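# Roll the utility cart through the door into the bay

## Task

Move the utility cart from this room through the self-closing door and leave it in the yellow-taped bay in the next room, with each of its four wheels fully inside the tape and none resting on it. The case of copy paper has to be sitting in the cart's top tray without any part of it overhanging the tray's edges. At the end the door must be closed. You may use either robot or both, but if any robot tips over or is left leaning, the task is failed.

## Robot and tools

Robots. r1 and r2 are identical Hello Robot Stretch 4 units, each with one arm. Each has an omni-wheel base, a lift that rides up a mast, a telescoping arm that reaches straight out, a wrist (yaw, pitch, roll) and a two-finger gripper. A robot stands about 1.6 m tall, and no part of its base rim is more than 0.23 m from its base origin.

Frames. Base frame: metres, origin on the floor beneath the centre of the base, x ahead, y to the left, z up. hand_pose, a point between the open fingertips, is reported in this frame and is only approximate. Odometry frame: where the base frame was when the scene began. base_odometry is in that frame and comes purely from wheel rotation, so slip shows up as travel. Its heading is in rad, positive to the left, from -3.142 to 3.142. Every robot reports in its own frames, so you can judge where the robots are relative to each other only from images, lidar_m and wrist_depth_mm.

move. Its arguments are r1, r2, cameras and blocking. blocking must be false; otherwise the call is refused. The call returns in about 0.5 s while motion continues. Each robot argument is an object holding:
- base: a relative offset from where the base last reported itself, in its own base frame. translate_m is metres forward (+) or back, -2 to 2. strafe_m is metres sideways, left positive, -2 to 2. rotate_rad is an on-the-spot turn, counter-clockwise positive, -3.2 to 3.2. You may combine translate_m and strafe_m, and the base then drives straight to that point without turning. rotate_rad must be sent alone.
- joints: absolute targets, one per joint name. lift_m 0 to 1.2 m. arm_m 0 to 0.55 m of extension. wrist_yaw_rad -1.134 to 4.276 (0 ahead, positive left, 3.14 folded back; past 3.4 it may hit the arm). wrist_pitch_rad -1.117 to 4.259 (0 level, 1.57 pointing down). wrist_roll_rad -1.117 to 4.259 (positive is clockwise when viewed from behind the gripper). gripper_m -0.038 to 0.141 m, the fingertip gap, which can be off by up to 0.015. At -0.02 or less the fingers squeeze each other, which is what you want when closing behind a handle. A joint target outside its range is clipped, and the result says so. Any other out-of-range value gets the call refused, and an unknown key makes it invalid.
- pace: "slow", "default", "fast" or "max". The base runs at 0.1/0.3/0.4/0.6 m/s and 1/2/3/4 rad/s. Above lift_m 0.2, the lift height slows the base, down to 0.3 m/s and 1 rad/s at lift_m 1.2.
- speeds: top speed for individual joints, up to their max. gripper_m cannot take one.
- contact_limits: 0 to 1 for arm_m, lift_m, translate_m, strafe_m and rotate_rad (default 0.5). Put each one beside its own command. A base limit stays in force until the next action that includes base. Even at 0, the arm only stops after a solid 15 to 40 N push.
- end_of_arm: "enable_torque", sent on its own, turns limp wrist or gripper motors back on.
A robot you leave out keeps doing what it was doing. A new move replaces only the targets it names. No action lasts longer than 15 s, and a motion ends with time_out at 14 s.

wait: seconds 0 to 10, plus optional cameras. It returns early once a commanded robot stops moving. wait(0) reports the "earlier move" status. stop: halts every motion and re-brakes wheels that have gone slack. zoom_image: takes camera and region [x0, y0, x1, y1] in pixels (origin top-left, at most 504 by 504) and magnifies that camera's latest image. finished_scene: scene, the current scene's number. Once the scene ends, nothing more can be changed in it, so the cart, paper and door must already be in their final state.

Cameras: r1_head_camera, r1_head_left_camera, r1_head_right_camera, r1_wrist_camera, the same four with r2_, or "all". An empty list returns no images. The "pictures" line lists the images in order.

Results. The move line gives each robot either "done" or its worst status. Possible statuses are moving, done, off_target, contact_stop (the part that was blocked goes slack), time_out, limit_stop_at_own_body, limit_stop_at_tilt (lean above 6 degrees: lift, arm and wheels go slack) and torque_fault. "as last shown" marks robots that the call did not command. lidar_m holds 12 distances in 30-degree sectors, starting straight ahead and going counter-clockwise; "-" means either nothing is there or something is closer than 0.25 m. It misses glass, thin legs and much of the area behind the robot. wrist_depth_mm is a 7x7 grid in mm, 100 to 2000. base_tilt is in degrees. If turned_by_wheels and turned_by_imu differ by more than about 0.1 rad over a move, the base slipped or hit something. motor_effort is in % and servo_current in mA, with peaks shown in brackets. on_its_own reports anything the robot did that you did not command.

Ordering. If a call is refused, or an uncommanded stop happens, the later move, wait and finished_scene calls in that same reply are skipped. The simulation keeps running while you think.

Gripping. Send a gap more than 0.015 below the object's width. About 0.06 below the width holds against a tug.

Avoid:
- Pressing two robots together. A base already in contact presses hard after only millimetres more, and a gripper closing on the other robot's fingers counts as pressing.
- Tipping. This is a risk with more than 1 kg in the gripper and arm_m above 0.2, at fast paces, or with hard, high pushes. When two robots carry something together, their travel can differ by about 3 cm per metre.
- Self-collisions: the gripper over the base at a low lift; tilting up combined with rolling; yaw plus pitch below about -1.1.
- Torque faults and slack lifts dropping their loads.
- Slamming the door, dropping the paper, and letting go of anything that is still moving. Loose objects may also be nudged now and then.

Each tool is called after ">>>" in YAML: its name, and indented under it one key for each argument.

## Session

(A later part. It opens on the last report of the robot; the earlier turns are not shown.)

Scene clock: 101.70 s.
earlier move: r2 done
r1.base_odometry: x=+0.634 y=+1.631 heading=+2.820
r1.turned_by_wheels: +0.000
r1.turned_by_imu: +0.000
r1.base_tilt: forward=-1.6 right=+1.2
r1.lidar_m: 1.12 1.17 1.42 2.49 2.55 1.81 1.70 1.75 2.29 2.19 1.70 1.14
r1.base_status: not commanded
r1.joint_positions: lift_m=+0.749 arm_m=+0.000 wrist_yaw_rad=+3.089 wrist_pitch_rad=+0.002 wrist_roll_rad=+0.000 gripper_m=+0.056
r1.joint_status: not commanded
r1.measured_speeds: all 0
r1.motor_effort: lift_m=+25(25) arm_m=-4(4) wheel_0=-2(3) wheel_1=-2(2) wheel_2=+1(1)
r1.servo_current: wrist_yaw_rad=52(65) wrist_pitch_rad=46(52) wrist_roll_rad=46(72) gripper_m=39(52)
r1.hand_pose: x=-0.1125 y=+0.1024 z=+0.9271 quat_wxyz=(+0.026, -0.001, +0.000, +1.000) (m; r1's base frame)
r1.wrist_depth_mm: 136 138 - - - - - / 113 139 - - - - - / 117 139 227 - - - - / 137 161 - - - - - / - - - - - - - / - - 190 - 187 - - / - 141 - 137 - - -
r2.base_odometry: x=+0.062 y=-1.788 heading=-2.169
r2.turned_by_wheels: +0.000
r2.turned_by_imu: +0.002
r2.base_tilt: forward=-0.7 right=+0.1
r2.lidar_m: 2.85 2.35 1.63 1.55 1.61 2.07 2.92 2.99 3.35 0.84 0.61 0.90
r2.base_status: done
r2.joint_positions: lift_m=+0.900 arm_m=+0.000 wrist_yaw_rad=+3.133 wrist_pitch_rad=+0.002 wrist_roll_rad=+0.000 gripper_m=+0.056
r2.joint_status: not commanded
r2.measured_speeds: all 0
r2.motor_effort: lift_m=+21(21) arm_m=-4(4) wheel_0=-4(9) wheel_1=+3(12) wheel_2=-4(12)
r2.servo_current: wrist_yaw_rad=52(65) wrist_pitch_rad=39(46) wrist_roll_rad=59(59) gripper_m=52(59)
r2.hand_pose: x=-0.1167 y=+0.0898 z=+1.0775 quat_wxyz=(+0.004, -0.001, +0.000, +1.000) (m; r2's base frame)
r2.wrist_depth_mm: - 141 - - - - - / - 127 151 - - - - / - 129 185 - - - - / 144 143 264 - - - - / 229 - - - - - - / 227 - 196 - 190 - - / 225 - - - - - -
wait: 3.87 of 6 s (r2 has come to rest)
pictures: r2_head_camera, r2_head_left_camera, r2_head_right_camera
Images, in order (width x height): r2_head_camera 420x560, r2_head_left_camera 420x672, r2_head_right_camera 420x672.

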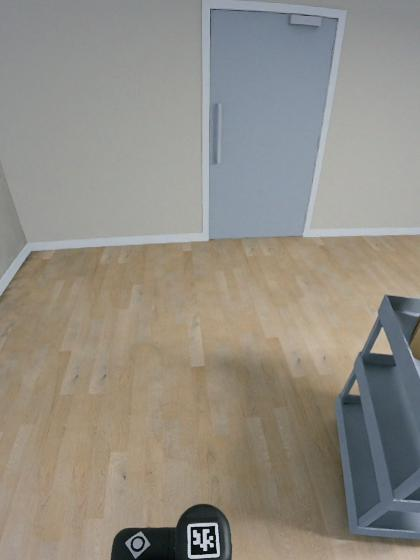

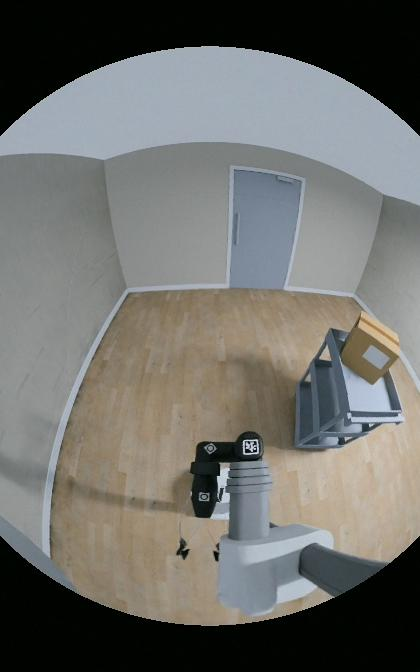

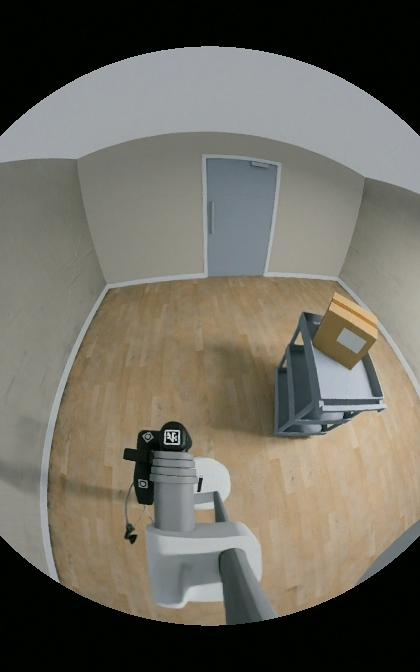

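>>> move:
  r2: {"base":{"strafe_m":0.15,"translate_m":0.3}}
  cameras: []
  blocking: false

>>> wait:
  seconds: 5
  cameras: []

>>> move:
  r2: {"base":{"rotate_rad":-1.35}}
  cameras: []
  blocking: false

>>> wait:
  seconds: 4
  cameras: ["r2_head_camera","r2_head_left_camera","r2_head_right_camera"]

>>> zoom_image:
  camera: "r2_head_camera"
  region: [0, 150, 420, 560]

Scene clock: 108.93 s.
move: r2 moving
r1: as last shown
r1.base_tilt: forward=-1.6 right=+1.3
r1.lidar_m: 1.11 1.17 1.42 2.49 2.56 1.84 1.70 1.75 2.28 2.16 1.69 1.15
r1.servo_current: wrist_yaw_rad=46(59) wrist_pitch_rad=46(46) wrist_roll_rad=52(65) gripper_m=39(46)
r1.wrist_depth_mm: 136 139 - - - - - / 113 139 - - - - - / 117 139 229 - - - - / 137 162 - - - - - / - - - - - - - / - - 190 - 187 - - / - 141 - 136 - - -
r2.base_odometry: x=+0.058 y=-1.823 heading=-2.168
r2.turned_by_wheels: +0.000
r2.turned_by_imu: +0.001
r2.base_tilt: forward=-0.7 right=+0.0
r2.lidar_m: 2.82 2.35 1.66 1.52 1.58 2.05 2.95 3.03 3.39 0.81 0.62 0.98
r2.base_status: translate_m moving; strafe_m moving
r2.joint_positions: lift_m=+0.900 arm_m=+0.000 wrist_yaw_rad=+3.133 wrist_pitch_rad=+0.002 wrist_roll_rad=+0.000 gripper_m=+0.056
r2.joint_status: not commanded
r2.measured_speeds: translate_m=+0.122 strafe_m=+0.060 rotate_rad=+0.006 lift_m=+0.000 arm_m=+0.000 wrist_yaw_rad=+0.000 wrist_pitch_rad=+0.000 wrist_roll_rad=+0.000
r2.motor_effort: lift_m=+21(21) arm_m=-4(4) wheel_0=+4(7) wheel_1=+10(11) wheel_2=-12(13)
r2.servo_current: wrist_yaw_rad=33(65) wrist_pitch_rad=46(46) wrist_roll_rad=39(65) gripper_m=46(52)
r2.hand_pose: x=-0.1167 y=+0.0898 z=+1.0775 quat_wxyz=(+0.004, -0.001, +0.000, +1.000) (m; r2's base frame)
r2.wrist_depth_mm: - 140 - - - - - / - 123 146 - - - - / - 128 188 - - - - / 144 143 293 - - - - / 227 - - - - - - / 218 - 196 - 190 - - / 223 - - - - - -
pictures: none
No camera images: "cameras" was empty.

Scene clock: 110.93 s.
earlier move: r2 done
r1.base_odometry: x=+0.634 y=+1.631 heading=+2.820
r1.turned_by_wheels: +0.000
r1.turned_by_imu: +0.000
r1.base_tilt: forward=-1.6 right=+1.3
r1.lidar_m: 1.13 1.17 1.42 2.49 2.57 1.82 1.71 1.75 2.27 2.20 1.68 1.12
r1.base_status: not commanded
r1.joint_positions: lift_m=+0.749 arm_m=+0.000 wrist_yaw_rad=+3.089 wrist_pitch_rad=+0.002 wrist_roll_rad=+0.000 gripper_m=+0.056
r1.joint_status: not commanded
r1.measured_speeds: all 0
r1.motor_effort: lift_m=+25(25) arm_m=-4(4) wheel_0=-2(3) wheel_1=-1(2) wheel_2=+1(1)
r1.servo_current: wrist_yaw_rad=46(65) wrist_pitch_rad=46(52) wrist_roll_rad=39(65) gripper_m=39(46)
r1.hand_pose: x=-0.1125 y=+0.1024 z=+0.9271 quat_wxyz=(+0.026, -0.001, +0.000, +1.000) (m; r1's base frame)
r1.wrist_depth_mm: 136 138 - - - - - / 113 139 - - - - - / 117 139 227 - - - - / 137 161 - - - - - / - - - - - - - / - - 190 - 187 - - / - 140 - 137 - - -
r2.base_odometry: x=+0.017 y=-2.120 heading=-2.168
r2.turned_by_wheels: +0.000
r2.turned_by_imu: +0.001
r2.base_tilt: forward=-0.7 right=+0.1
r2.lidar_m: 2.58 2.15 1.51 1.41 1.49 1.91 3.25 3.31 3.52 0.70 0.78 2.76
r2.base_status: done
r2.joint_positions: lift_m=+0.900 arm_m=+0.000 wrist_yaw_rad=+3.133 wrist_pitch_rad=+0.002 wrist_roll_rad=+0.000 gripper_m=+0.056
r2.joint_status: not commanded
r2.measured_speeds: all 0
r2.motor_effort: lift_m=+21(21) arm_m=-4(4) wheel_0=+5(9) wheel_1=+2(11) wheel_2=-3(14)
r2.servo_current: wrist_yaw_rad=46(65) wrist_pitch_rad=39(46) wrist_roll_rad=46(65) gripper_m=52(52)
r2.hand_pose: x=-0.1167 y=+0.0898 z=+1.0775 quat_wxyz=(+0.004, -0.001, +0.000, +1.000) (m; r2's base frame)
r2.wrist_depth_mm: - 141 - - - - 1756 / - 126 151 - - - 1756 / - 129 185 - - - 1808 / 144 144 264 - - - 1756 / 230 - - - - - 1808 / 227 - 196 - 190 - - / 225 - - - - - -
wait: 2.00 of 5 s (r2 has come to rest)
pictures: none
No camera images: "cameras" was empty.

Scene clock: 111.43 s.
move: r2 moving
r1: as last shown
r1.lidar_m: 1.14 1.15 1.42 2.50 2.54 1.85 1.71 1.73 2.29 2.19 1.67 1.13
r1.servo_current: wrist_yaw_rad=39(65) wrist_pitch_rad=46(46) wrist_roll_rad=46(59) gripper_m=46(46)
r1.wrist_depth_mm: 136 138 - - - - - / 113 139 - - - - - / 117 140 228 - - - - / 137 161 - - - - - / - - - - - - - / - - 190 - 187 - - / - 140 - 137 - - -
r2.base_odometry: x=+0.017 y=-2.120 heading=-2.408
r2.turned_by_wheels: -0.239
r2.turned_by_imu: -0.232
r2.base_tilt: forward=-0.7 right=+0.0
r2.lidar_m: 2.58 2.59 1.71 1.45 1.41 1.66 2.78 3.22 3.66 0.69 0.69 0.97
r2.base_status: rotate_rad moving
r2.joint_positions: lift_m=+0.900 arm_m=+0.000 wrist_yaw_rad=+3.133 wrist_pitch_rad=+0.002 wrist_roll_rad=+0.000 gripper_m=+0.056
r2.joint_status: not commanded
r2.measured_speeds: translate_m=-0.001 strafe_m=+0.000 rotate_rad=-0.924 lift_m=+0.000 arm_m=+0.000 wrist_yaw_rad=+0.000 wrist_pitch_rad=+0.000 wrist_roll_rad=+0.000
r2.motor_effort: lift_m=+21(21) arm_m=-4(4) wheel_0=+7(10) wheel_1=+8(10) wheel_2=+9(10)
r2.servo_current: wrist_yaw_rad=46(52) wrist_pitch_rad=39(46) wrist_roll_rad=52(65) gripper_m=46(52)
r2.hand_pose: x=-0.1167 y=+0.0898 z=+1.0775 quat_wxyz=(+0.004, -0.001, +0.000, +1.000) (m; r2's base frame)
r2.wrist_depth_mm: - 141 - - - 1863 1499 / - 126 150 - - 1863 1499 / - 129 185 - - 1863 1537 / 144 143 272 - - 1863 1537 / 230 - - - - - - / 227 - 196 - 192 - - / 225 - - - - - -
pictures: none
No camera images: "cameras" was empty.

Scene clock: 112.90 s.
earlier move: r2 done
r1.base_odometry: x=+0.634 y=+1.631 heading=+2.820
r1.turned_by_wheels: +0.000
r1.turned_by_imu: +0.000
r1.base_tilt: forward=-1.6 right=+1.3
r1.lidar_m: 1.10 1.16 1.44 2.50 2.55 1.81 1.70 1.75 2.27 2.18 1.68 1.13
r1.base_status: not commanded
r1.joint_positions: lift_m=+0.749 arm_m=+0.000 wrist_yaw_rad=+3.089 wrist_pitch_rad=+0.002 wrist_roll_rad=+0.000 gripper_m=+0.056
r1.joint_status: not commanded
r1.measured_speeds: all 0
r1.motor_effort: lift_m=+25(25) arm_m=-4(4) wheel_0=-2(3) wheel_1=-1(2) wheel_2=+1(1)
r1.servo_current: wrist_yaw_rad=52(72) wrist_pitch_rad=46(46) wrist_roll_rad=46(72) gripper_m=33(52)
r1.hand_pose: x=-0.1125 y=+0.1024 z=+0.9271 quat_wxyz=(+0.026, -0.001, +0.000, +1.000) (m; r1's base frame)
r1.wrist_depth_mm: 136 139 - - - - - / 113 139 - - - - - / 118 140 227 - - - - / 137 161 - - - - - / - - - - - - - / - - 190 - 187 - - / - 141 - 137 - - -
r2.base_odometry: x=+0.017 y=-2.120 heading=+2.766
r2.turned_by_wheels: -1.110
r2.turned_by_imu: -1.080
r2.base_tilt: forward=-0.7 right=+0.1
r2.lidar_m: 0.72 0.92 2.59 2.59 1.74 1.44 1.40 1.60 2.51 3.22 3.56 0.72
r2.base_status: done
r2.joint_positions: lift_m=+0.900 arm_m=+0.000 wrist_yaw_rad=+3.133 wrist_pitch_rad=+0.002 wrist_roll_rad=+0.000 gripper_m=+0.056
r2.joint_status: not commanded
r2.measured_speeds: all 0
r2.motor_effort: lift_m=+21(21) arm_m=-4(4) wheel_0=+4(13) wheel_1=+4(11) wheel_2=+4(11)
r2.servo_current: wrist_yaw_rad=39(65) wrist_pitch_rad=46(46) wrist_roll_rad=52(65) gripper_m=52(52)
r2.hand_pose: x=-0.1167 y=+0.0898 z=+1.0775 quat_wxyz=(+0.004, -0.001, +0.000, +1.000) (m; r2's base frame)
r2.wrist_depth_mm: - 141 - - - - - / - 126 141 - - - - / - 129 185 - - - - / 144 143 208 - - - - / 220 1756 - - - - - / 220 - 190 - 188 - - / 225 - - - - - -
wait: 1.47 of 4 s (r2 has come to rest)
pictures: r2_head_camera, r2_head_left_camera, r2_head_right_camera
Images, in order (width x height): r2_head_camera 420x560, r2_head_left_camera 420x672, r2_head_right_camera 420x672.

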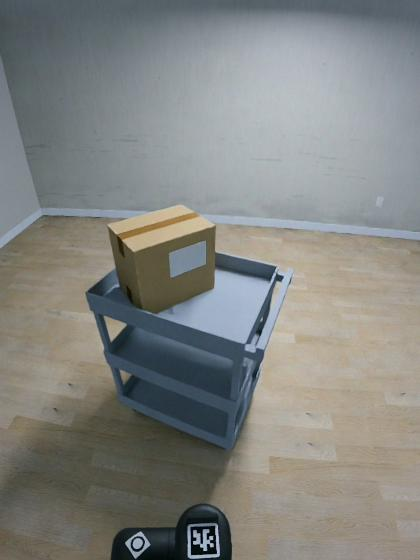

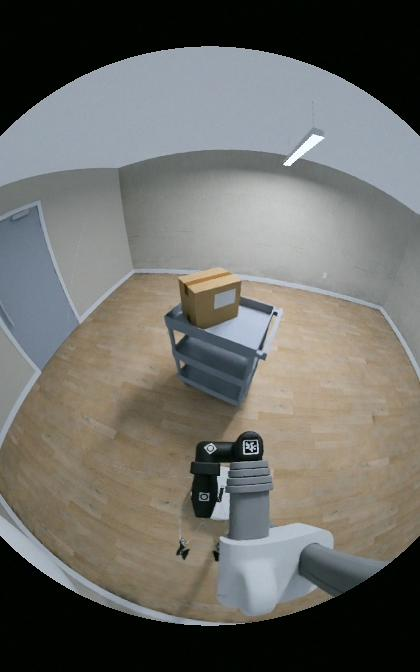

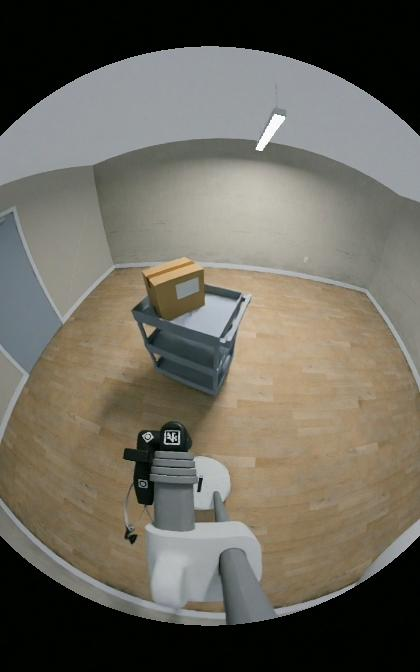

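Scaled by 1.200 from the camera's 420x560 image, which has a finer 1200x1600 frame.

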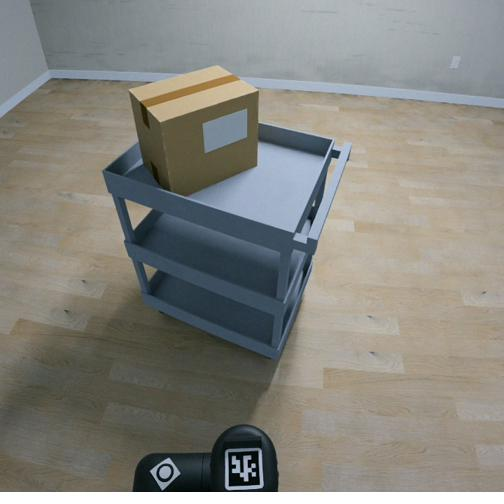

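>>> move:
  r2: {"base":{"rotate_rad":1.35},"joints":{"wrist_yaw_rad":0,"gripper_m":0.13,"lift_m":0.85}}
  r1: {"joints":{"wrist_yaw_rad":0,"gripper_m":-0.01,"lift_m":0.9}}
  cameras: []
  blocking: false

>>> wait:
  seconds: 3
  cameras: []

>>> wait:
  seconds: 2
  cameras: ["r2_head_camera","r2_wrist_camera","r1_head_camera","r2_head_left_camera"]

Scene clock: 151.10 s.
move: r1 moving; r2 moving
r1.base_odometry: x=+0.634 y=+1.631 heading=+2.820
r1.turned_by_wheels: +0.000
r1.turned_by_imu: +0.000
r1.base_tilt: forward=-1.6 right=+1.3
r1.lidar_m: 1.12 1.17 1.40 2.50 2.56 1.85 1.68 1.73 2.29 2.16 1.70 1.14
r1.base_status: not commanded
r1.joint_positions: lift_m=+0.787 arm_m=+0.000 wrist_yaw_rad=+2.503 wrist_pitch_rad=+0.002 wrist_roll_rad=+0.000 gripper_m=+0.037
r1.joint_status: lift_m moving; wrist_yaw_rad moving; gripper_m moving
r1.measured_speeds: translate_m=+0.000 strafe_m=+0.000 rotate_rad=+0.000 lift_m=+0.146 arm_m=+0.000 wrist_yaw_rad=-1.818 wrist_pitch_rad=+0.000 wrist_roll_rad=+0.000
r1.motor_effort: lift_m=+27(28) arm_m=-4(4) wheel_0=-2(3) wheel_1=-1(2) wheel_2=+1(1)
r1.servo_current: wrist_yaw_rad=85(130) wrist_pitch_rad=39(46) wrist_roll_rad=52(59) gripper_m=117(117)
r1.hand_pose: x=-0.0085 y=+0.2421 z=+0.9650 quat_wxyz=(+0.314, -0.001, +0.000, +0.949) (m; r1's base frame)
r1.wrist_depth_mm: - - - - - - - / - - - - - - - / - - - - - - - / - - - - - - - / - - - - - - - / - - 190 - 187 - - / - 143 - - - - -
r2.base_odometry: x=+0.018 y=-2.120 heading=+3.004
r2.turned_by_wheels: +0.238
r2.turned_by_imu: +0.232
r2.base_tilt: forward=-0.7 right=+0.0
r2.lidar_m: 0.78 2.80 2.57 2.29 1.56 1.42 1.45 1.82 3.22 3.27 3.62 0.71
r2.base_status: rotate_rad moving
r2.joint_positions: lift_m=+0.865 arm_m=+0.000 wrist_yaw_rad=+2.569 wrist_pitch_rad=+0.002 wrist_roll_rad=+0.000 gripper_m=+0.075
r2.joint_status: lift_m moving; wrist_yaw_rad moving; gripper_m moving
r2.measured_speeds: translate_m=+0.000 strafe_m=+0.000 rotate_rad=+0.926 lift_m=-0.099 arm_m=+0.000 wrist_yaw_rad=-1.746 wrist_pitch_rad=+0.000 wrist_roll_rad=+0.000
r2.motor_effort: lift_m=+13(19) arm_m=-4(4) wheel_0=-7(8) wheel_1=-9(9) wheel_2=-11(12)
r2.servo_current: wrist_yaw_rad=91(124) wrist_pitch_rad=39(39) wrist_roll_rad=52(59) gripper_m=98(98)
r2.hand_pose: x=-0.0240 y=+0.2298 z=+1.0428 quat_wxyz=(+0.283, -0.001, +0.000, +0.959) (m; r2's base frame)
r2.wrist_depth_mm: - - - - - - - / - - - - - - - / - - - - - - - / - - - - - - - / - - - - - - - / - - 189 - 188 - - / - - - - - - -
pictures: none
No camera images: "cameras" was empty.

Scene clock: 152.93 s.
earlier move: r1 done; r2 moving
r1.base_odometry: x=+0.634 y=+1.631 heading=+2.820
r1.turned_by_wheels: +0.000
r1.turned_by_imu: +0.000
r1.base_tilt: forward=-1.6 right=+1.3
r1.lidar_m: 1.13 1.16 1.43 2.50 2.57 1.81 1.68 1.74 2.28 2.19 1.72 1.14
r1.base_status: not commanded
r1.joint_positions: lift_m=+0.899 arm_m=+0.000 wrist_yaw_rad=+0.003 wrist_pitch_rad=+0.002 wrist_roll_rad=+0.000 gripper_m=-0.009
r1.joint_status: all done
r1.measured_speeds: all 0
r1.motor_effort: lift_m=+25(29) arm_m=-4(4) wheel_0=-2(3) wheel_1=-1(2) wheel_2=+1(1)
r1.servo_current: wrist_yaw_rad=59(130) wrist_pitch_rad=46(46) wrist_roll_rad=39(72) gripper_m=46(117)
r1.hand_pose: x=+0.4596 y=-0.0866 z=+1.0771 quat_wxyz=(+1.000, +0.000, +0.001, +0.001) (m; r1's base frame)
r1.wrist_depth_mm: - - - - 891 - - / - - - - 878 - - / - - - 960 891 - - / - - - 946 904 - - / - - - 960 904 - - / - - 185 195 170 - - / - - 163 135 142 - -
r2.base_odometry: x=+0.018 y=-2.120 heading=-2.168
r2.turned_by_wheels: +1.111
r2.turned_by_imu: +1.082
r2.base_tilt: forward=-0.7 right=+0.1
r2.lidar_m: 2.57 2.15 1.50 1.42 1.46 1.93 3.21 3.31 3.53 0.70 0.80 2.78
r2.base_status: done
r2.joint_positions: lift_m=+0.850 arm_m=+0.000 wrist_yaw_rad=+0.003 wrist_pitch_rad=+0.002 wrist_roll_rad=+0.000 gripper_m=+0.130
r2.joint_status: lift_m moving; wrist_yaw_rad moving; the others done
r2.measured_speeds: all 0
r2.motor_effort: lift_m=+15(19) arm_m=-4(4) wheel_0=-3(9) wheel_1=-3(10) wheel_2=-5(13)
r2.servo_current: wrist_yaw_rad=39(150) wrist_pitch_rad=33(52) wrist_roll_rad=59(59) gripper_m=52(117)
r2.hand_pose: x=+0.4596 y=-0.0866 z=+1.0280 quat_wxyz=(+1.000, +0.000, +0.001, +0.001) (m; r2's base frame)
r2.wrist_depth_mm: - - - - - - - / - - - - - - - / - - - - - - - / - - - - - - - / - - - - - - - / - - 218 - 219 - - / - - - - - - -
wait: 1.83 of 3 s (r1 has come to rest)
pictures: none
No camera images: "cameras" was empty.

Scene clock: 153.00 s.
earlier move: r2 done
r1.base_odometry: x=+0.634 y=+1.631 heading=+2.820
r1.turned_by_wheels: +0.000
r1.turned_by_imu: +0.000
r1.base_tilt: forward=-1.6 right=+1.3
r1.lidar_m: 1.12 1.18 1.41 2.50 2.57 1.86 1.70 1.77 2.27 2.18 1.67 1.12
r1.base_status: not commanded
r1.joint_positions: lift_m=+0.899 arm_m=+0.000 wrist_yaw_rad=+0.003 wrist_pitch_rad=+0.002 wrist_roll_rad=+0.000 gripper_m=-0.009
r1.joint_status: all done
r1.measured_speeds: all 0
r1.motor_effort: lift_m=+25(29) arm_m=-4(4) wheel_0=-2(3) wheel_1=-2(2) wheel_2=+1(1)
r1.servo_current: wrist_yaw_rad=39(130) wrist_pitch_rad=39(46) wrist_roll_rad=33(72) gripper_m=52(117)
r1.hand_pose: x=+0.4596 y=-0.0866 z=+1.0771 quat_wxyz=(+1.000, +0.000, +0.001, +0.001) (m; r1's base frame)
r1.wrist_depth_mm: - - - - 891 - - / - - - - 891 - - / - - - 960 904 - - / - - - 960 917 - - / - - - 960 917 - - / - - 184 195 170 - - / - - 163 135 142 - -
r2.base_odometry: x=+0.018 y=-2.120 heading=-2.168
r2.turned_by_wheels: +0.000
r2.turned_by_imu: +0.000
r2.base_tilt: forward=-0.7 right=+0.0
r2.lidar_m: 2.58 2.18 1.51 1.42 1.47 1.95 3.25 3.31 3.53 0.69 0.78 2.75
r2.base_status: done
r2.joint_positions: lift_m=+0.850 arm_m=+0.000 wrist_yaw_rad=+0.003 wrist_pitch_rad=+0.002 wrist_roll_rad=+0.000 gripper_m=+0.130
r2.joint_status: all done
r2.measured_speeds: all 0
r2.motor_effort: lift_m=+15(19) arm_m=-4(4) wheel_0=-3(9) wheel_1=-3(10) wheel_2=-5(13)
r2.servo_current: wrist_yaw_rad=52(150) wrist_pitch_rad=39(52) wrist_roll_rad=52(59) gripper_m=52(117)
r2.hand_pose: x=+0.4596 y=-0.0866 z=+1.0280 quat_wxyz=(+1.000, +0.000, +0.001, +0.001) (m; r2's base frame)
r2.wrist_depth_mm: - - - - - - - / - - - - - - - / - - - - - - - / - - - - - - - / - - - - - - - / - - 217 - 219 - - / - - - - - - -
wait: 0.07 of 2 s (r2 has come to rest)
pictures: r1_head_camera, r2_head_camera, r2_head_left_camera, r2_wrist_camera
Images, in order (width x height): r1_head_camera 420x560, r2_head_camera 420x560, r2_head_left_camera 420x672, r2_wrist_camera 616x392.

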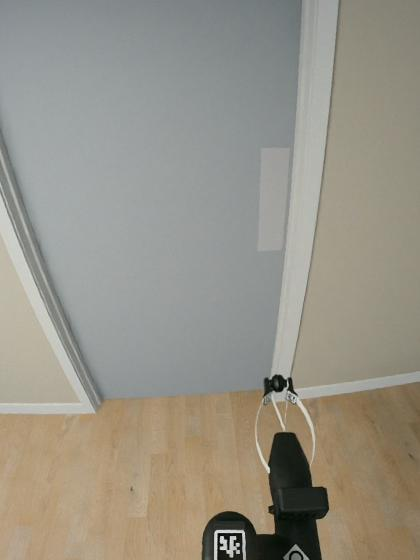

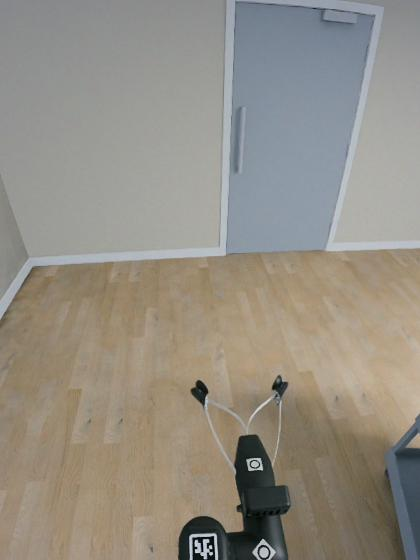

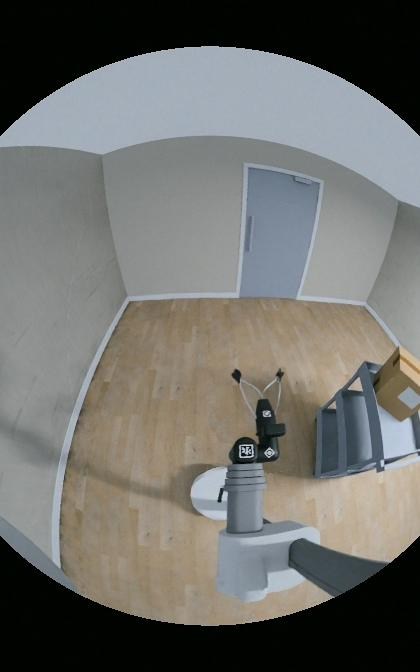

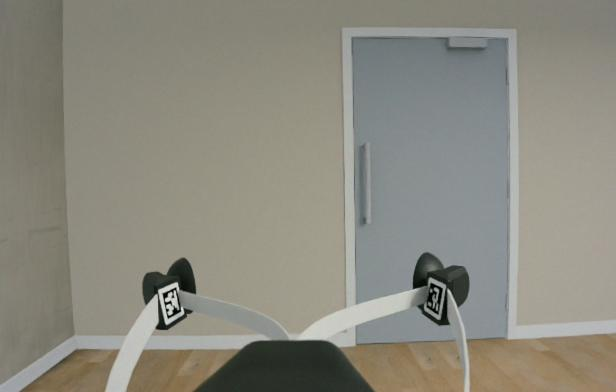

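>>> move:
  r2: {"base":{"rotate_rad":0.066}}
  r1: {"base":{"rotate_rad":0.06}}
  cameras: []
  blocking: false

>>> wait:
  seconds: 1
  cameras: []

>>> move:
  r2: {"base":{"translate_m":1.0}}
  cameras: []
  blocking: false

>>> wait:
  seconds: 6
  cameras: []

>>> move:
  r2: {"base":{"strafe_m":-0.42}}
  cameras: []
  blocking: false

>>> wait:
  seconds: 4
  cameras: ["r2_wrist_camera","r1_wrist_camera","r2_head_left_camera"]

Scene clock: 175.17 s.
move: r1 moving; r2 moving
r1.base_odometry: x=+0.634 y=+1.631 heading=+2.879
r1.turned_by_wheels: +0.060
r1.turned_by_imu: +0.060
r1.base_tilt: forward=-1.6 right=+1.3
r1.lidar_m: 1.12 1.20 1.51 2.49 2.50 1.81 1.69 1.76 2.31 2.19 1.57 1.11
r1.base_status: rotate_rad moving
r1.joint_positions: lift_m=+0.899 arm_m=+0.000 wrist_yaw_rad=+0.003 wrist_pitch_rad=+0.002 wrist_roll_rad=+0.000 gripper_m=-0.009
r1.joint_status: not commanded
r1.measured_speeds: all 0
r1.motor_effort: lift_m=+25(25) arm_m=-4(4) wheel_0=-4(5) wheel_1=-2(6) wheel_2=-1(6)
r1.servo_current: wrist_yaw_rad=39(52) wrist_pitch_rad=39(46) wrist_roll_rad=46(59) gripper_m=52(52)
r1.hand_pose: x=+0.4595 y=-0.0867 z=+1.0771 quat_wxyz=(+1.000, +0.000, +0.001, +0.001) (m; r1's base frame)
r1.wrist_depth_mm: - - - - 946 - - / - - - - 904 - - / - - - - 931 - - / - - - - 931 - - / - - - - 931 - - / - - 185 195 842 - - / - - 163 135 142 - -
r2.base_odometry: x=+0.018 y=-2.120 heading=-2.103
r2.turned_by_wheels: +0.065
r2.turned_by_imu: +0.064
r2.base_tilt: forward=-0.7 right=+0.1
r2.lidar_m: 2.55 1.99 1.46 1.44 1.50 2.06 3.25 3.35 3.44 0.66 0.83 2.69
r2.base_status: rotate_rad moving
r2.joint_positions: lift_m=+0.850 arm_m=+0.000 wrist_yaw_rad=+0.003 wrist_pitch_rad=+0.002 wrist_roll_rad=+0.000 gripper_m=+0.130
r2.joint_status: not commanded
r2.measured_speeds: all 0
r2.motor_effort: lift_m=+14(15) arm_m=-4(4) wheel_0=+1(8) wheel_1=-3(7) wheel_2=-3(11)
r2.servo_current: wrist_yaw_rad=46(59) wrist_pitch_rad=39(46) wrist_roll_rad=33(52) gripper_m=46(52)
r2.hand_pose: x=+0.4595 y=-0.0867 z=+1.0280 quat_wxyz=(+1.000, +0.000, +0.001, +0.001) (m; r2's base frame)
r2.wrist_depth_mm: - - - - - - - / - - - - - - - / - - - - - - - / - - - - - - - / - - - - - - - / - - 217 - 220 - - / - - - - - - -
pictures: none
No camera images: "cameras" was empty.

Scene clock: 175.33 s.
earlier move: r1 done; r2 done
r1.base_odometry: x=+0.634 y=+1.631 heading=+2.879
r1.turned_by_wheels: +0.000
r1.turned_by_imu: +0.000
r1.base_tilt: forward=-1.6 right=+1.3
r1.lidar_m: 1.15 1.21 1.49 2.48 2.50 1.77 1.70 1.77 2.35 2.22 1.60 1.14
r1.base_status: done
r1.joint_positions: lift_m=+0.899 arm_m=+0.000 wrist_yaw_rad=+0.003 wrist_pitch_rad=+0.002 wrist_roll_rad=+0.000 gripper_m=-0.009
r1.joint_status: not commanded
r1.measured_speeds: all 0
r1.motor_effort: lift_m=+25(25) arm_m=-4(4) wheel_0=-4(5) wheel_1=-2(6) wheel_2=+0(6)
r1.servo_current: wrist_yaw_rad=65(65) wrist_pitch_rad=39(46) wrist_roll_rad=39(59) gripper_m=46(52)
r1.hand_pose: x=+0.4595 y=-0.0867 z=+1.0771 quat_wxyz=(+1.000, +0.000, +0.001, +0.001) (m; r1's base frame)
r1.wrist_depth_mm: - - - - 931 - - / - - - - 946 - - / - - - - 917 - - / - - - - 946 - - / - - - - 946 - - / - - 184 194 854 - - / - - 162 135 142 - -
r2.base_odometry: x=+0.018 y=-2.120 heading=-2.103
r2.turned_by_wheels: +0.000
r2.turned_by_imu: +0.000
r2.base_tilt: forward=-0.7 right=+0.0
r2.lidar_m: 2.58 2.04 1.49 1.42 1.50 2.02 3.27 3.35 3.46 0.70 0.84 2.68
r2.base_status: done
r2.joint_positions: lift_m=+0.850 arm_m=+0.000 wrist_yaw_rad=+0.003 wrist_pitch_rad=+0.002 wrist_roll_rad=+0.000 gripper_m=+0.130
r2.joint_status: not commanded
r2.measured_speeds: all 0
r2.motor_effort: lift_m=+14(15) arm_m=-4(4) wheel_0=-1(8) wheel_1=-4(7) wheel_2=-5(11)
r2.servo_current: wrist_yaw_rad=59(59) wrist_pitch_rad=46(46) wrist_roll_rad=52(52) gripper_m=52(52)
r2.hand_pose: x=+0.4595 y=-0.0867 z=+1.0280 quat_wxyz=(+1.000, +0.000, +0.001, +0.001) (m; r2's base frame)
r2.wrist_depth_mm: - - - - - - - / - - - - - - - / - - - - - - - / - - - - - - - / - - - - - - - / - - 217 - 220 - - / - - - - - - -
wait: 0.17 of 1 s (r1 and r2 have come to rest)
pictures: none
No camera images: "cameras" was empty.

Scene clock: 175.83 s.
move: r2 moving
r1: as last shown
r1.lidar_m: 1.15 1.19 1.44 2.48 2.48 1.81 1.68 1.78 2.35 2.21 1.58 1.11
r1.motor_effort: lift_m=+25(25) arm_m=-4(4) wheel_0=-4(4) wheel_1=-2(2) wheel_2=+0(0)
r1.servo_current: wrist_yaw_rad=39(59) wrist_pitch_rad=46(46) wrist_roll_rad=39(59) gripper_m=46(52)
r1.wrist_depth_mm: - - - - 931 - - / - - - - 917 - - / - - - - 946 - - / - - - - 931 - - / - - - - 931 - - / - - 183 194 854 - - / - - 163 135 142 - -
r2.base_odometry: x=+0.002 y=-2.147 heading=-2.103
r2.turned_by_wheels: +0.000
r2.turned_by_imu: +0.000
r2.base_tilt: forward=-0.7 right=+0.1
r2.lidar_m: 2.54 2.01 1.48 1.42 1.50 2.06 3.29 3.37 3.45 0.72 0.82 2.65
r2.base_status: translate_m moving
r2.joint_positions: lift_m=+0.850 arm_m=+0.000 wrist_yaw_rad=+0.003 wrist_pitch_rad=+0.002 wrist_roll_rad=+0.000 gripper_m=+0.130
r2.joint_status: not commanded
r2.measured_speeds: translate_m=+0.122 strafe_m=+0.001 rotate_rad=-0.002 lift_m=+0.000 arm_m=+0.000 wrist_yaw_rad=+0.000 wrist_pitch_rad=+0.000 wrist_roll_rad=+0.000
r2.motor_effort: lift_m=+15(15) arm_m=-4(4) wheel_0=+8(8) wheel_1=+8(8) wheel_2=-12(13)
r2.servo_current: wrist_yaw_rad=33(52) wrist_pitch_rad=39(46) wrist_roll_rad=59(59) gripper_m=52(52)
r2.hand_pose: x=+0.4595 y=-0.0867 z=+1.0280 quat_wxyz=(+1.000, +0.000, +0.001, +0.001) (m; r2's base frame)
r2.wrist_depth_mm: - - - - - - - / - - - - - - - / - - - - - - - / - - - - - - - / - - - - - - - / - - 217 - 220 - - / - - - - - - -
pictures: none
No camera images: "cameras" was empty.

Scene clock: 180.17 s.
earlier move: r2 done
r1.base_odometry: x=+0.634 y=+1.631 heading=+2.879
r1.turned_by_wheels: +0.000
r1.turned_by_imu: +0.000
r1.base_tilt: forward=-1.6 right=+1.3
r1.lidar_m: 1.14 1.18 1.52 2.50 2.54 1.78 1.70 1.80 2.33 2.17 1.58 1.11
r1.base_status: not commanded
r1.joint_positions: lift_m=+0.899 arm_m=+0.000 wrist_yaw_rad=+0.003 wrist_pitch_rad=+0.002 wrist_roll_rad=+0.000 gripper_m=-0.009
r1.joint_status: not commanded
r1.measured_speeds: all 0
r1.motor_effort: lift_m=+25(25) arm_m=-4(4) wheel_0=-3(4) wheel_1=-2(2) wheel_2=+0(0)
r1.servo_current: wrist_yaw_rad=52(78) wrist_pitch_rad=39(52) wrist_roll_rad=46(72) gripper_m=46(52)
r1.hand_pose: x=+0.4595 y=-0.0867 z=+1.0771 quat_wxyz=(+1.000, +0.000, +0.001, +0.001) (m; r1's base frame)
r1.wrist_depth_mm: - - - - 931 - - / - - - - 931 - - / - - - - 931 - - / - - - - 931 - - / - - - - 946 - - / - - 184 194 842 - - / - - 162 135 142 - -
r2.base_odometry: x=-0.490 y=-2.982 heading=-2.103
r2.turned_by_wheels: +0.000
r2.turned_by_imu: +0.001
r2.base_tilt: forward=-0.7 right=+0.0
r2.lidar_m: 1.60 1.69 1.45 1.41 1.49 2.04 - 1.12 0.96 3.34 2.28 1.60
r2.base_status: done
r2.joint_positions: lift_m=+0.850 arm_m=+0.000 wrist_yaw_rad=+0.003 wrist_pitch_rad=+0.002 wrist_roll_rad=+0.000 gripper_m=+0.130
r2.joint_status: not commanded
r2.measured_speeds: all 0
r2.motor_effort: lift_m=+15(15) arm_m=-4(5) wheel_0=+3(11) wheel_1=+2(10) wheel_2=-2(15)
r2.servo_current: wrist_yaw_rad=46(65) wrist_pitch_rad=39(46) wrist_roll_rad=46(65) gripper_m=46(59)
r2.hand_pose: x=+0.4595 y=-0.0867 z=+1.0280 quat_wxyz=(+1.000, +0.000, +0.001, +0.001) (m; r2's base frame)
r2.wrist_depth_mm: - - - - - - - / - - - - - - - / - - - - - - - / - - - - - - - / - - - - - - - / - 186 187 - 190 - - / - - - - - - -
wait: 4.33 of 6 s (r2 has come to rest)
pictures: none
No camera images: "cameras" was empty.

Scene clock: 180.67 s.
move: r2 moving
r1: as last shown
r1.lidar_m: 1.12 1.18 1.51 2.49 2.53 1.80 1.69 1.76 2.32 2.18 1.57 1.12
r1.motor_effort: lift_m=+25(25) arm_m=-4(4) wheel_0=-4(4) wheel_1=-2(2) wheel_2=+0(0)
r1.servo_current: wrist_yaw_rad=59(65) wrist_pitch_rad=39(52) wrist_roll_rad=33(59) gripper_m=46(52)
r1.wrist_depth_mm: - - - - 931 - - / - - - - 946 - - / - - - - 931 - - / - - - - 946 - - / - - - - 931 - - / - - 184 195 854 - - / - - 163 135 142 - -
r2.base_odometry: x=-0.521 y=-2.964 heading=-2.103
r2.turned_by_wheels: +0.000
r2.turned_by_imu: +0.000
r2.base_tilt: forward=-0.6 right=+0.1
r2.lidar_m: 1.58 1.67 1.49 1.45 1.54 2.10 - 1.08 0.95 3.29 2.28 1.63
r2.base_status: strafe_m moving
r2.joint_positions: lift_m=+0.850 arm_m=+0.000 wrist_yaw_rad=+0.003 wrist_pitch_rad=+0.002 wrist_roll_rad=+0.000 gripper_m=+0.130
r2.joint_status: not commanded
r2.measured_speeds: translate_m=+0.001 strafe_m=-0.140 rotate_rad=-0.005 lift_m=+0.000 arm_m=+0.000 wrist_yaw_rad=+0.000 wrist_pitch_rad=+0.000 wrist_roll_rad=+0.000
r2.motor_effort: lift_m=+15(15) arm_m=-4(4) wheel_0=+7(11) wheel_1=-10(12) wheel_2=+0(2)
r2.servo_current: wrist_yaw_rad=46(46) wrist_pitch_rad=39(46) wrist_roll_rad=46(52) gripper_m=52(52)
r2.hand_pose: x=+0.4595 y=-0.0867 z=+1.0280 quat_wxyz=(+1.000, +0.000, +0.001, +0.001) (m; r2's base frame)
r2.wrist_depth_mm: - - - - - - - / - - - - - - - / - - - - - - - / - - - - - - - / - - - - - - - / - 186 187 - 190 - - / - - - - - - -
pictures: none
No camera images: "cameras" was empty.

Scene clock: 182.90 s.
earlier move: r2 done
r1.base_odometry: x=+0.634 y=+1.631 heading=+2.879
r1.turned_by_wheels: +0.000
r1.turned_by_imu: +0.000
r1.base_tilt: forward=-1.6 right=+1.3
r1.lidar_m: 1.13 1.17 1.48 2.49 2.51 1.79 1.71 1.76 2.32 2.20 1.57 1.11
r1.base_status: not commanded
r1.joint_positions: lift_m=+0.899 arm_m=+0.000 wrist_yaw_rad=+0.003 wrist_pitch_rad=+0.002 wrist_roll_rad=+0.000 gripper_m=-0.009
r1.joint_status: not commanded
r1.measured_speeds: all 0
r1.motor_effort: lift_m=+25(25) arm_m=-4(4) wheel_0=-4(4) wheel_1=-2(2) wheel_2=+0(0)
r1.servo_current: wrist_yaw_rad=52(65) wrist_pitch_rad=39(52) wrist_roll_rad=72(72) gripper_m=46(52)
r1.hand_pose: x=+0.4595 y=-0.0867 z=+1.0771 quat_wxyz=(+1.000, +0.000, +0.001, +0.001) (m; r1's base frame)
r1.wrist_depth_mm: - - - - 931 - - / - - - - 946 - - / - - - - 904 - - / - - - - 946 - - / - - - - 946 - - / - - 184 195 842 - - / - - 163 135 142 - -
r2.base_odometry: x=-0.851 y=-2.769 heading=-2.103
r2.turned_by_wheels: +0.000
r2.turned_by_imu: +0.000
r2.base_tilt: forward=-0.7 right=+0.1
r2.lidar_m: 1.53 1.67 1.92 1.83 1.95 2.60 - 0.66 0.63 2.90 2.25 1.66
r2.base_status: done
r2.joint_positions: lift_m=+0.850 arm_m=+0.000 wrist_yaw_rad=+0.003 wrist_pitch_rad=+0.002 wrist_roll_rad=+0.000 gripper_m=+0.130
r2.joint_status: not commanded
r2.measured_speeds: all 0
r2.motor_effort: lift_m=+15(15) arm_m=-4(4) wheel_0=+2(14) wheel_1=-3(13) wheel_2=-1(2)
r2.servo_current: wrist_yaw_rad=33(65) wrist_pitch_rad=33(46) wrist_roll_rad=52(65) gripper_m=46(59)
r2.hand_pose: x=+0.4595 y=-0.0867 z=+1.0280 quat_wxyz=(+1.000, +0.000, +0.001, +0.001) (m; r2's base frame)
r2.wrist_depth_mm: - - - - - - - / - - - - - - - / - - - - - - - / - - - - - - - / - - - - - - - / - 186 187 1336 190 - - / - - - - - - -
wait: 2.23 of 4 s (r2 has come to rest)
pictures: r1_wrist_camera, r2_head_left_camera, r2_wrist_camera
Images, in order (width x height): r1_wrist_camera 616x392, r2_head_left_camera 420x672, r2_wrist_camera 616x392.

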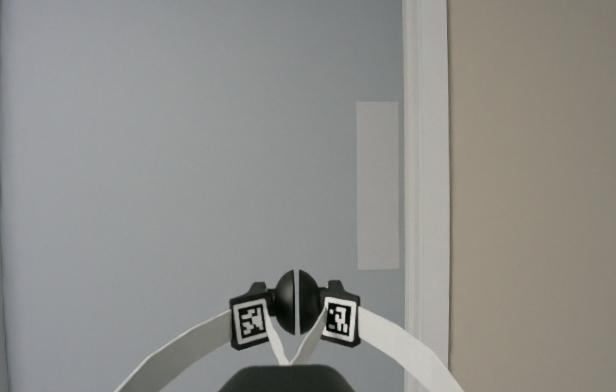

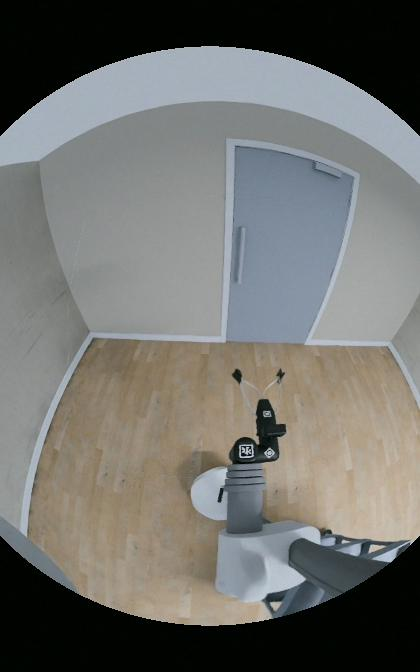

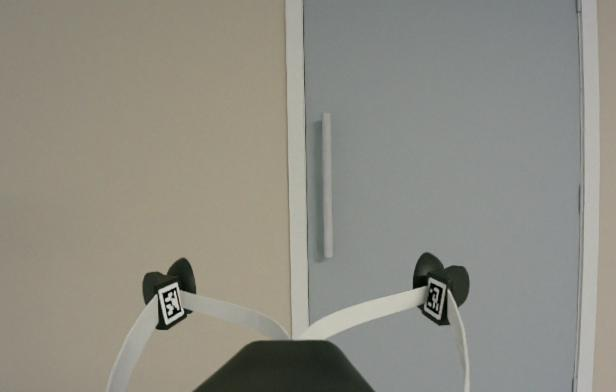

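>>> move:
  r2: {"base":{"translate_m":0.65,"strafe_m":-0.075},"joints":{"lift_m":0.9,"arm_m":0.22}}
  cameras: []
  blocking: false

>>> wait:
  seconds: 5
  cameras: ["r2_wrist_camera","r2_head_camera"]

Scene clock: 193.03 s.
move: r2 moving
r1: as last shown
r1.lidar_m: 1.14 1.18 1.50 2.50 2.49 1.79 1.71 1.75 2.32 2.21 1.57 1.12
r1.motor_effort: lift_m=+25(25) arm_m=-4(4) wheel_0=-3(4) wheel_1=-2(2) wheel_2=+0(0)
r1.servo_current: wrist_yaw_rad=59(78) wrist_pitch_rad=46(52) wrist_roll_rad=39(59) gripper_m=46(52)
r1.wrist_depth_mm: - - - - 931 - - / - - - - 917 - - / - - - - 946 - - / - - - - 931 - - / - - - - 946 - - / - - 183 195 854 - - / - - 163 135 142 - -
r2.base_odometry: x=-0.870 y=-2.794 heading=-2.103
r2.turned_by_wheels: +0.000
r2.turned_by_imu: +0.001
r2.base_tilt: forward=-0.7 right=+0.1
r2.lidar_m: 1.50 1.64 1.93 1.82 1.91 2.64 - 0.65 0.66 2.91 2.21 1.64
r2.base_status: translate_m moving; strafe_m moving
r2.joint_positions: lift_m=+0.885 arm_m=+0.050 wrist_yaw_rad=+0.003 wrist_pitch_rad=+0.002 wrist_roll_rad=+0.000 gripper_m=+0.130
r2.joint_status: lift_m moving; arm_m moving
r2.measured_speeds: translate_m=+0.121 strafe_m=-0.015 rotate_rad=+0.000 lift_m=+0.099 arm_m=+0.195 wrist_yaw_rad=+0.000 wrist_pitch_rad=+0.000 wrist_roll_rad=+0.000
r2.motor_effort: lift_m=+22(25) arm_m=+6(11) wheel_0=+7(12) wheel_1=+5(8) wheel_2=-11(13)
r2.servo_current: wrist_yaw_rad=33(65) wrist_pitch_rad=33(46) wrist_roll_rad=52(59) gripper_m=52(52)
r2.hand_pose: x=+0.5100 y=-0.0867 z=+1.0627 quat_wxyz=(+1.000, +0.000, +0.001, +0.001) (m; r2's base frame)
r2.wrist_depth_mm: - - - - - - - / - - - - - - - / - - - - - - - / - - - - - - - / - - - - - - - / - 186 176 154 190 - - / - - - - - - -
pictures: none
No camera images: "cameras" was empty.

Scene clock: 196.20 s.
earlier move: r2 done
r1.base_odometry: x=+0.634 y=+1.631 heading=+2.879
r1.turned_by_wheels: +0.000
r1.turned_by_imu: +0.000
r1.base_tilt: forward=-1.6 right=+1.3
r1.lidar_m: 1.14 1.16 1.48 2.50 2.53 1.79 1.70 1.77 2.34 2.16 1.54 1.12
r1.base_status: not commanded
r1.joint_positions: lift_m=+0.899 arm_m=+0.000 wrist_yaw_rad=+0.003 wrist_pitch_rad=+0.002 wrist_roll_rad=+0.000 gripper_m=-0.009
r1.joint_status: not commanded
r1.measured_speeds: all 0
r1.motor_effort: lift_m=+25(25) arm_m=-4(4) wheel_0=-3(4) wheel_1=-2(2) wheel_2=+0(0)
r1.servo_current: wrist_yaw_rad=46(78) wrist_pitch_rad=46(52) wrist_roll_rad=46(72) gripper_m=46(52)
r1.hand_pose: x=+0.4595 y=-0.0867 z=+1.0771 quat_wxyz=(+1.000, +0.000, +0.001, +0.001) (m; r1's base frame)
r1.wrist_depth_mm: - - - - 917 - - / - - - - 917 - - / - - - - 931 - - / - - - - 931 - - / - - - - 931 - - / - - 184 194 854 - - / - - 162 135 142 - -
r2.base_odometry: x=-1.246 y=-3.291 heading=-2.103
r2.turned_by_wheels: +0.000
r2.turned_by_imu: +0.001
r2.base_tilt: forward=-0.7 right=+0.1
r2.lidar_m: 0.86 0.98 1.35 1.90 2.00 2.75 1.35 1.15 2.96 2.83 1.34 0.99
r2.base_status: done
r2.joint_positions: lift_m=+0.900 arm_m=+0.220 wrist_yaw_rad=+0.003 wrist_pitch_rad=+0.002 wrist_roll_rad=+0.000 gripper_m=+0.130
r2.joint_status: all done
r2.measured_speeds: all 0
r2.motor_effort: lift_m=+21(25) arm_m=+7(12) wheel_0=+2(13) wheel_1=+3(8) wheel_2=-4(14)
r2.servo_current: wrist_yaw_rad=46(65) wrist_pitch_rad=39(52) wrist_roll_rad=52(59) gripper_m=46(59)
r2.hand_pose: x=+0.6793 y=-0.0867 z=+1.0775 quat_wxyz=(+1.000, +0.000, +0.001, +0.001) (m; r2's base frame)
r2.wrist_depth_mm: - - 480 - - - - / - - 492 418 - - - / - - 492 421 - - - / - - 496 427 - - - / - - 500 430 - - - / - 185 496 427 190 - - / - - 504 - - - -
wait: 3.17 of 5 s (r2 has come to rest)
pictures: r2_head_camera, r2_wrist_camera
Images, in order (width x height): r2_head_camera 420x560, r2_wrist_camera 616x392.

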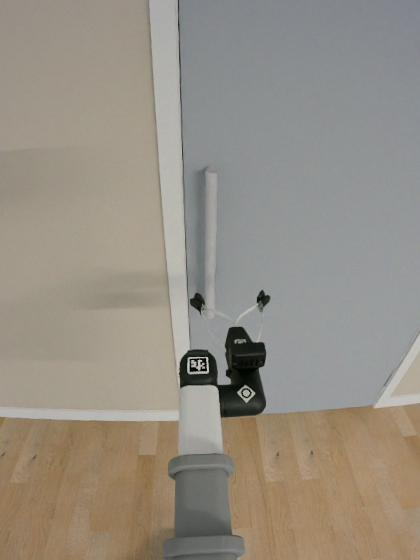

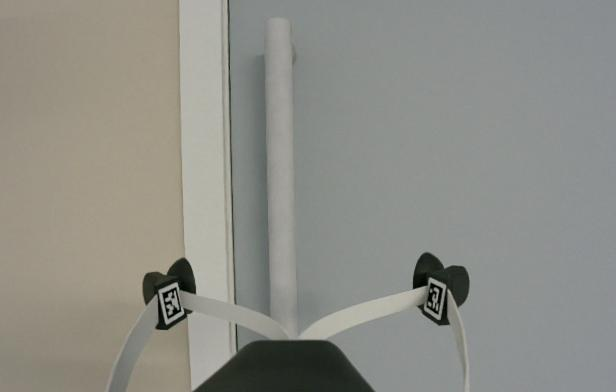

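>>> move:
  r2: {"base":{"translate_m":0.2,"strafe_m":0.022},"contact_limits":{"translate_m":0.2},"pace":"slow"}
  cameras: []
  blocking: false

>>> wait:
  seconds: 5
  cameras: ["r2_wrist_camera"]

>>> move:
  r2: {"joints":{"gripper_m":-0.03}}
  cameras: []
  blocking: false

>>> wait:
  seconds: 2
  cameras: ["r2_wrist_camera"]

Scene clock: 202.70 s.
move: r2 moving
r1: as last shown
r1.lidar_m: 1.14 1.20 1.50 2.49 2.50 1.81 1.70 1.78 2.35 2.18 1.61 1.10
r1.motor_effort: lift_m=+25(25) arm_m=-4(4) wheel_0=-4(4) wheel_1=-2(2) wheel_2=+0(0)
r1.servo_current: wrist_yaw_rad=46(59) wrist_pitch_rad=39(52) wrist_roll_rad=59(59) gripper_m=52(52)
r1.wrist_depth_mm: - - - - 931 - - / - - - - 946 - - / - - - - 931 - - / - - - - 946 - - / - - - - 931 - - / - - 183 195 854 - - / - - 162 135 142 - -
r2.base_odometry: x=-1.251 y=-3.302 heading=-2.102
r2.turned_by_wheels: +0.000
r2.turned_by_imu: +0.001
r2.base_tilt: forward=-0.7 right=+0.1
r2.lidar_m: 0.87 0.98 1.34 1.90 1.98 2.71 1.36 1.16 2.94 2.84 1.35 0.97
r2.base_status: translate_m moving; strafe_m moving
r2.joint_positions: lift_m=+0.900 arm_m=+0.220 wrist_yaw_rad=+0.003 wrist_pitch_rad=+0.002 wrist_roll_rad=+0.000 gripper_m=+0.130
r2.joint_status: not commanded
r2.measured_speeds: translate_m=+0.048 strafe_m=+0.005 rotate_rad=-0.002 lift_m=+0.000 arm_m=+0.000 wrist_yaw_rad=+0.000 wrist_pitch_rad=+0.000 wrist_roll_rad=+0.000
r2.motor_effort: lift_m=+21(21) arm_m=+7(7) wheel_0=+6(8) wheel_1=+7(8) wheel_2=-10(11)
r2.servo_current: wrist_yaw_rad=46(52) wrist_pitch_rad=46(46) wrist_roll_rad=52(59) gripper_m=59(59)
r2.contact_limits: translate_m 0.2
r2.hand_pose: x=+0.6793 y=-0.0867 z=+1.0775 quat_wxyz=(+1.000, +0.000, +0.001, +0.001) (m; r2's base frame)
r2.wrist_depth_mm: - - 477 407 - - - / - - 477 404 - - - / - - 480 413 - - - / - - 480 418 - - - / - - 484 421 - - - / - 186 488 413 190 - - / - - 492 - - - -
pictures: none
No camera images: "cameras" was empty.

Scene clock: 205.50 s.
earlier move: r2 done
r1.base_odometry: x=+0.634 y=+1.631 heading=+2.879
r1.turned_by_wheels: +0.000
r1.turned_by_imu: +0.000
r1.base_tilt: forward=-1.6 right=+1.2
r1.lidar_m: 1.13 1.18 1.48 2.49 2.50 1.80 1.72 1.77 2.31 2.18 1.59 1.13
r1.base_status: not commanded
r1.joint_positions: lift_m=+0.899 arm_m=+0.000 wrist_yaw_rad=+0.003 wrist_pitch_rad=+0.002 wrist_roll_rad=+0.000 gripper_m=-0.009
r1.joint_status: not commanded
r1.measured_speeds: all 0
r1.motor_effort: lift_m=+25(25) arm_m=-4(4) wheel_0=-4(4) wheel_1=-2(2) wheel_2=+0(0)
r1.servo_current: wrist_yaw_rad=59(65) wrist_pitch_rad=39(52) wrist_roll_rad=46(72) gripper_m=52(52)
r1.hand_pose: x=+0.4595 y=-0.0867 z=+1.0771 quat_wxyz=(+1.000, +0.000, +0.001, +0.001) (m; r1's base frame)
r1.wrist_depth_mm: - - - - 931 - - / - - - - 946 - - / - - - - 931 - - / - - - - 931 - - / - - - - 946 - - / - - 185 195 854 - - / - - 163 135 142 - -
r2.base_odometry: x=-1.328 y=-3.474 heading=-2.102
r2.turned_by_wheels: +0.000
r2.turned_by_imu: +0.001
r2.base_tilt: forward=-0.7 right=+0.1
r2.lidar_m: 0.67 0.77 1.10 1.88 1.97 2.74 1.46 1.37 2.98 2.83 1.08 0.77
r2.base_status: done
r2.joint_positions: lift_m=+0.900 arm_m=+0.220 wrist_yaw_rad=+0.003 wrist_pitch_rad=+0.002 wrist_roll_rad=+0.000 gripper_m=+0.130
r2.joint_status: not commanded
r2.measured_speeds: all 0
r2.motor_effort: lift_m=+21(21) arm_m=+8(8) wheel_0=+4(10) wheel_1=+5(8) wheel_2=-5(11)
r2.servo_current: wrist_yaw_rad=39(65) wrist_pitch_rad=46(52) wrist_roll_rad=52(59) gripper_m=52(59)
r2.contact_limits: translate_m 0.2
r2.hand_pose: x=+0.6793 y=-0.0867 z=+1.0775 quat_wxyz=(+1.000, +0.000, +0.001, +0.001) (m; r2's base frame)
r2.wrist_depth_mm: 307 291 300 296 294 291 289 / 310 294 303 297 296 291 291 / 312 296 306 300 297 293 291 / 314 294 306 303 300 297 293 / 317 298 307 303 301 298 296 / 320 300 307 226 301 298 297 / 322 304 307 - 304 301 298
wait: 2.80 of 5 s (r2 has come to rest)
pictures: r2_wrist_camera
Images, in order (width x height): r2_wrist_camera 616x392.

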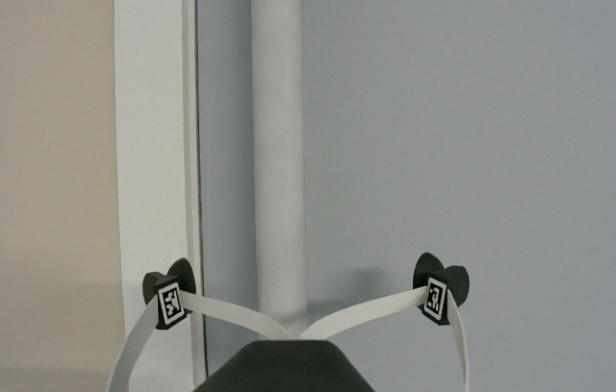

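Scene clock: 206.00 s.
move: r2 moving
r1: as last shown
r1.base_tilt: forward=-1.6 right=+1.3
r1.lidar_m: 1.14 1.17 1.49 2.47 2.53 1.79 1.69 1.77 2.32 2.20 1.57 1.14
r1.servo_current: wrist_yaw_rad=33(52) wrist_pitch_rad=39(46) wrist_roll_rad=46(52) gripper_m=52(52)
r1.wrist_depth_mm: - - - - 931 - - / - - - - 946 - - / - - - - 946 - - / - - - - 960 - - / - - - - 917 - - / - - 185 195 854 - - / - - 163 135 142 - -
r2.base_odometry: x=-1.328 y=-3.474 heading=-2.102
r2.turned_by_wheels: +0.000
r2.turned_by_imu: +0.000
r2.base_tilt: forward=-0.6 right=+0.0
r2.lidar_m: 0.70 0.78 1.10 1.87 1.97 2.71 1.48 1.34 2.99 2.84 1.05 0.78
r2.base_status: not commanded
r2.joint_positions: lift_m=+0.900 arm_m=+0.220 wrist_yaw_rad=+0.003 wrist_pitch_rad=+0.002 wrist_roll_rad=+0.000 gripper_m=+0.117
r2.joint_status: gripper_m moving
r2.measured_speeds: all 0
r2.motor_effort: lift_m=+21(21) arm_m=+7(7) wheel_0=+5(5) wheel_1=+5(5) wheel_2=-5(6)
r2.servo_current: wrist_yaw_rad=39(65) wrist_pitch_rad=39(46) wrist_roll_rad=39(59) gripper_m=124(124)
r2.contact_limits: translate_m 0.2
r2.hand_pose: x=+0.6793 y=-0.0867 z=+1.0775 quat_wxyz=(+1.000, +0.000, +0.001, +0.001) (m; r2's base frame)
r2.wrist_depth_mm: 309 291 301 294 296 291 287 / 310 293 303 297 296 291 289 / 312 296 304 300 298 294 291 / 314 297 307 301 301 297 294 / 315 300 307 303 301 298 294 / 317 303 298 228 198 300 297 / 320 301 306 - 303 301 298
pictures: none
No camera images: "cameras" was empty.

Scene clock: 207.87 s.
earlier move: r2 done
r1.base_odometry: x=+0.634 y=+1.631 heading=+2.879
r1.turned_by_wheels: +0.000
r1.turned_by_imu: +0.000
r1.base_tilt: forward=-1.6 right=+1.3
r1.lidar_m: 1.14 1.19 1.50 2.49 2.49 1.81 1.70 1.74 2.33 2.20 1.58 1.12
r1.base_status: not commanded
r1.joint_positions: lift_m=+0.899 arm_m=+0.000 wrist_yaw_rad=+0.003 wrist_pitch_rad=+0.002 wrist_roll_rad=+0.000 gripper_m=-0.009
r1.joint_status: not commanded
r1.measured_speeds: all 0
r1.motor_effort: lift_m=+25(25) arm_m=-4(4) wheel_0=-3(4) wheel_1=-2(2) wheel_2=+0(0)
r1.servo_current: wrist_yaw_rad=46(65) wrist_pitch_rad=33(46) wrist_roll_rad=39(65) gripper_m=52(52)
r1.hand_pose: x=+0.4595 y=-0.0867 z=+1.0771 quat_wxyz=(+1.000, +0.000, +0.001, +0.001) (m; r1's base frame)
r1.wrist_depth_mm: - - - - 917 - - / - - - - 931 - - / - - - - 931 - - / - - - - 946 - - / - - - - 960 - - / - - 184 195 854 - - / - - 163 135 142 - -
r2.base_odometry: x=-1.328 y=-3.474 heading=-2.102
r2.turned_by_wheels: +0.000
r2.turned_by_imu: +0.001
r2.base_tilt: forward=-0.6 right=+0.0
r2.lidar_m: 0.68 0.80 1.07 1.87 1.95 2.74 1.48 1.34 2.99 2.84 1.07 0.79
r2.base_status: not commanded
r2.joint_positions: lift_m=+0.900 arm_m=+0.220 wrist_yaw_rad=+0.007 wrist_pitch_rad=+0.002 wrist_roll_rad=+0.000 gripper_m=-0.028
r2.joint_status: all done
r2.measured_speeds: all 0
r2.motor_effort: lift_m=+21(21) arm_m=+6(7) wheel_0=+6(6) wheel_1=+5(5) wheel_2=+0(6)
r2.servo_current: wrist_yaw_rad=52(65) wrist_pitch_rad=39(52) wrist_roll_rad=52(65) gripper_m=143(332)
r2.contact_limits: translate_m 0.2
r2.hand_pose: x=+0.6797 y=-0.0855 z=+1.0775 quat_wxyz=(+1.000, +0.000, +0.001, +0.003) (m; r2's base frame)
r2.wrist_depth_mm: 309 291 298 223 291 286 283 / 312 294 301 223 294 289 285 / 315 296 304 224 297 290 286 / 317 300 306 226 296 293 287 / 319 298 306 224 300 293 290 / 320 315 182 204 180 294 293 / 325 148 301 - 301 294 293
wait: 1.87 of 2 s (r2 has come to rest)
pictures: r2_wrist_camera
Images, in order (width x height): r2_wrist_camera 616x392.

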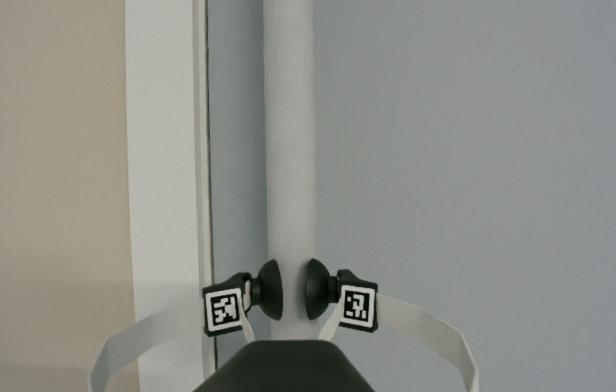

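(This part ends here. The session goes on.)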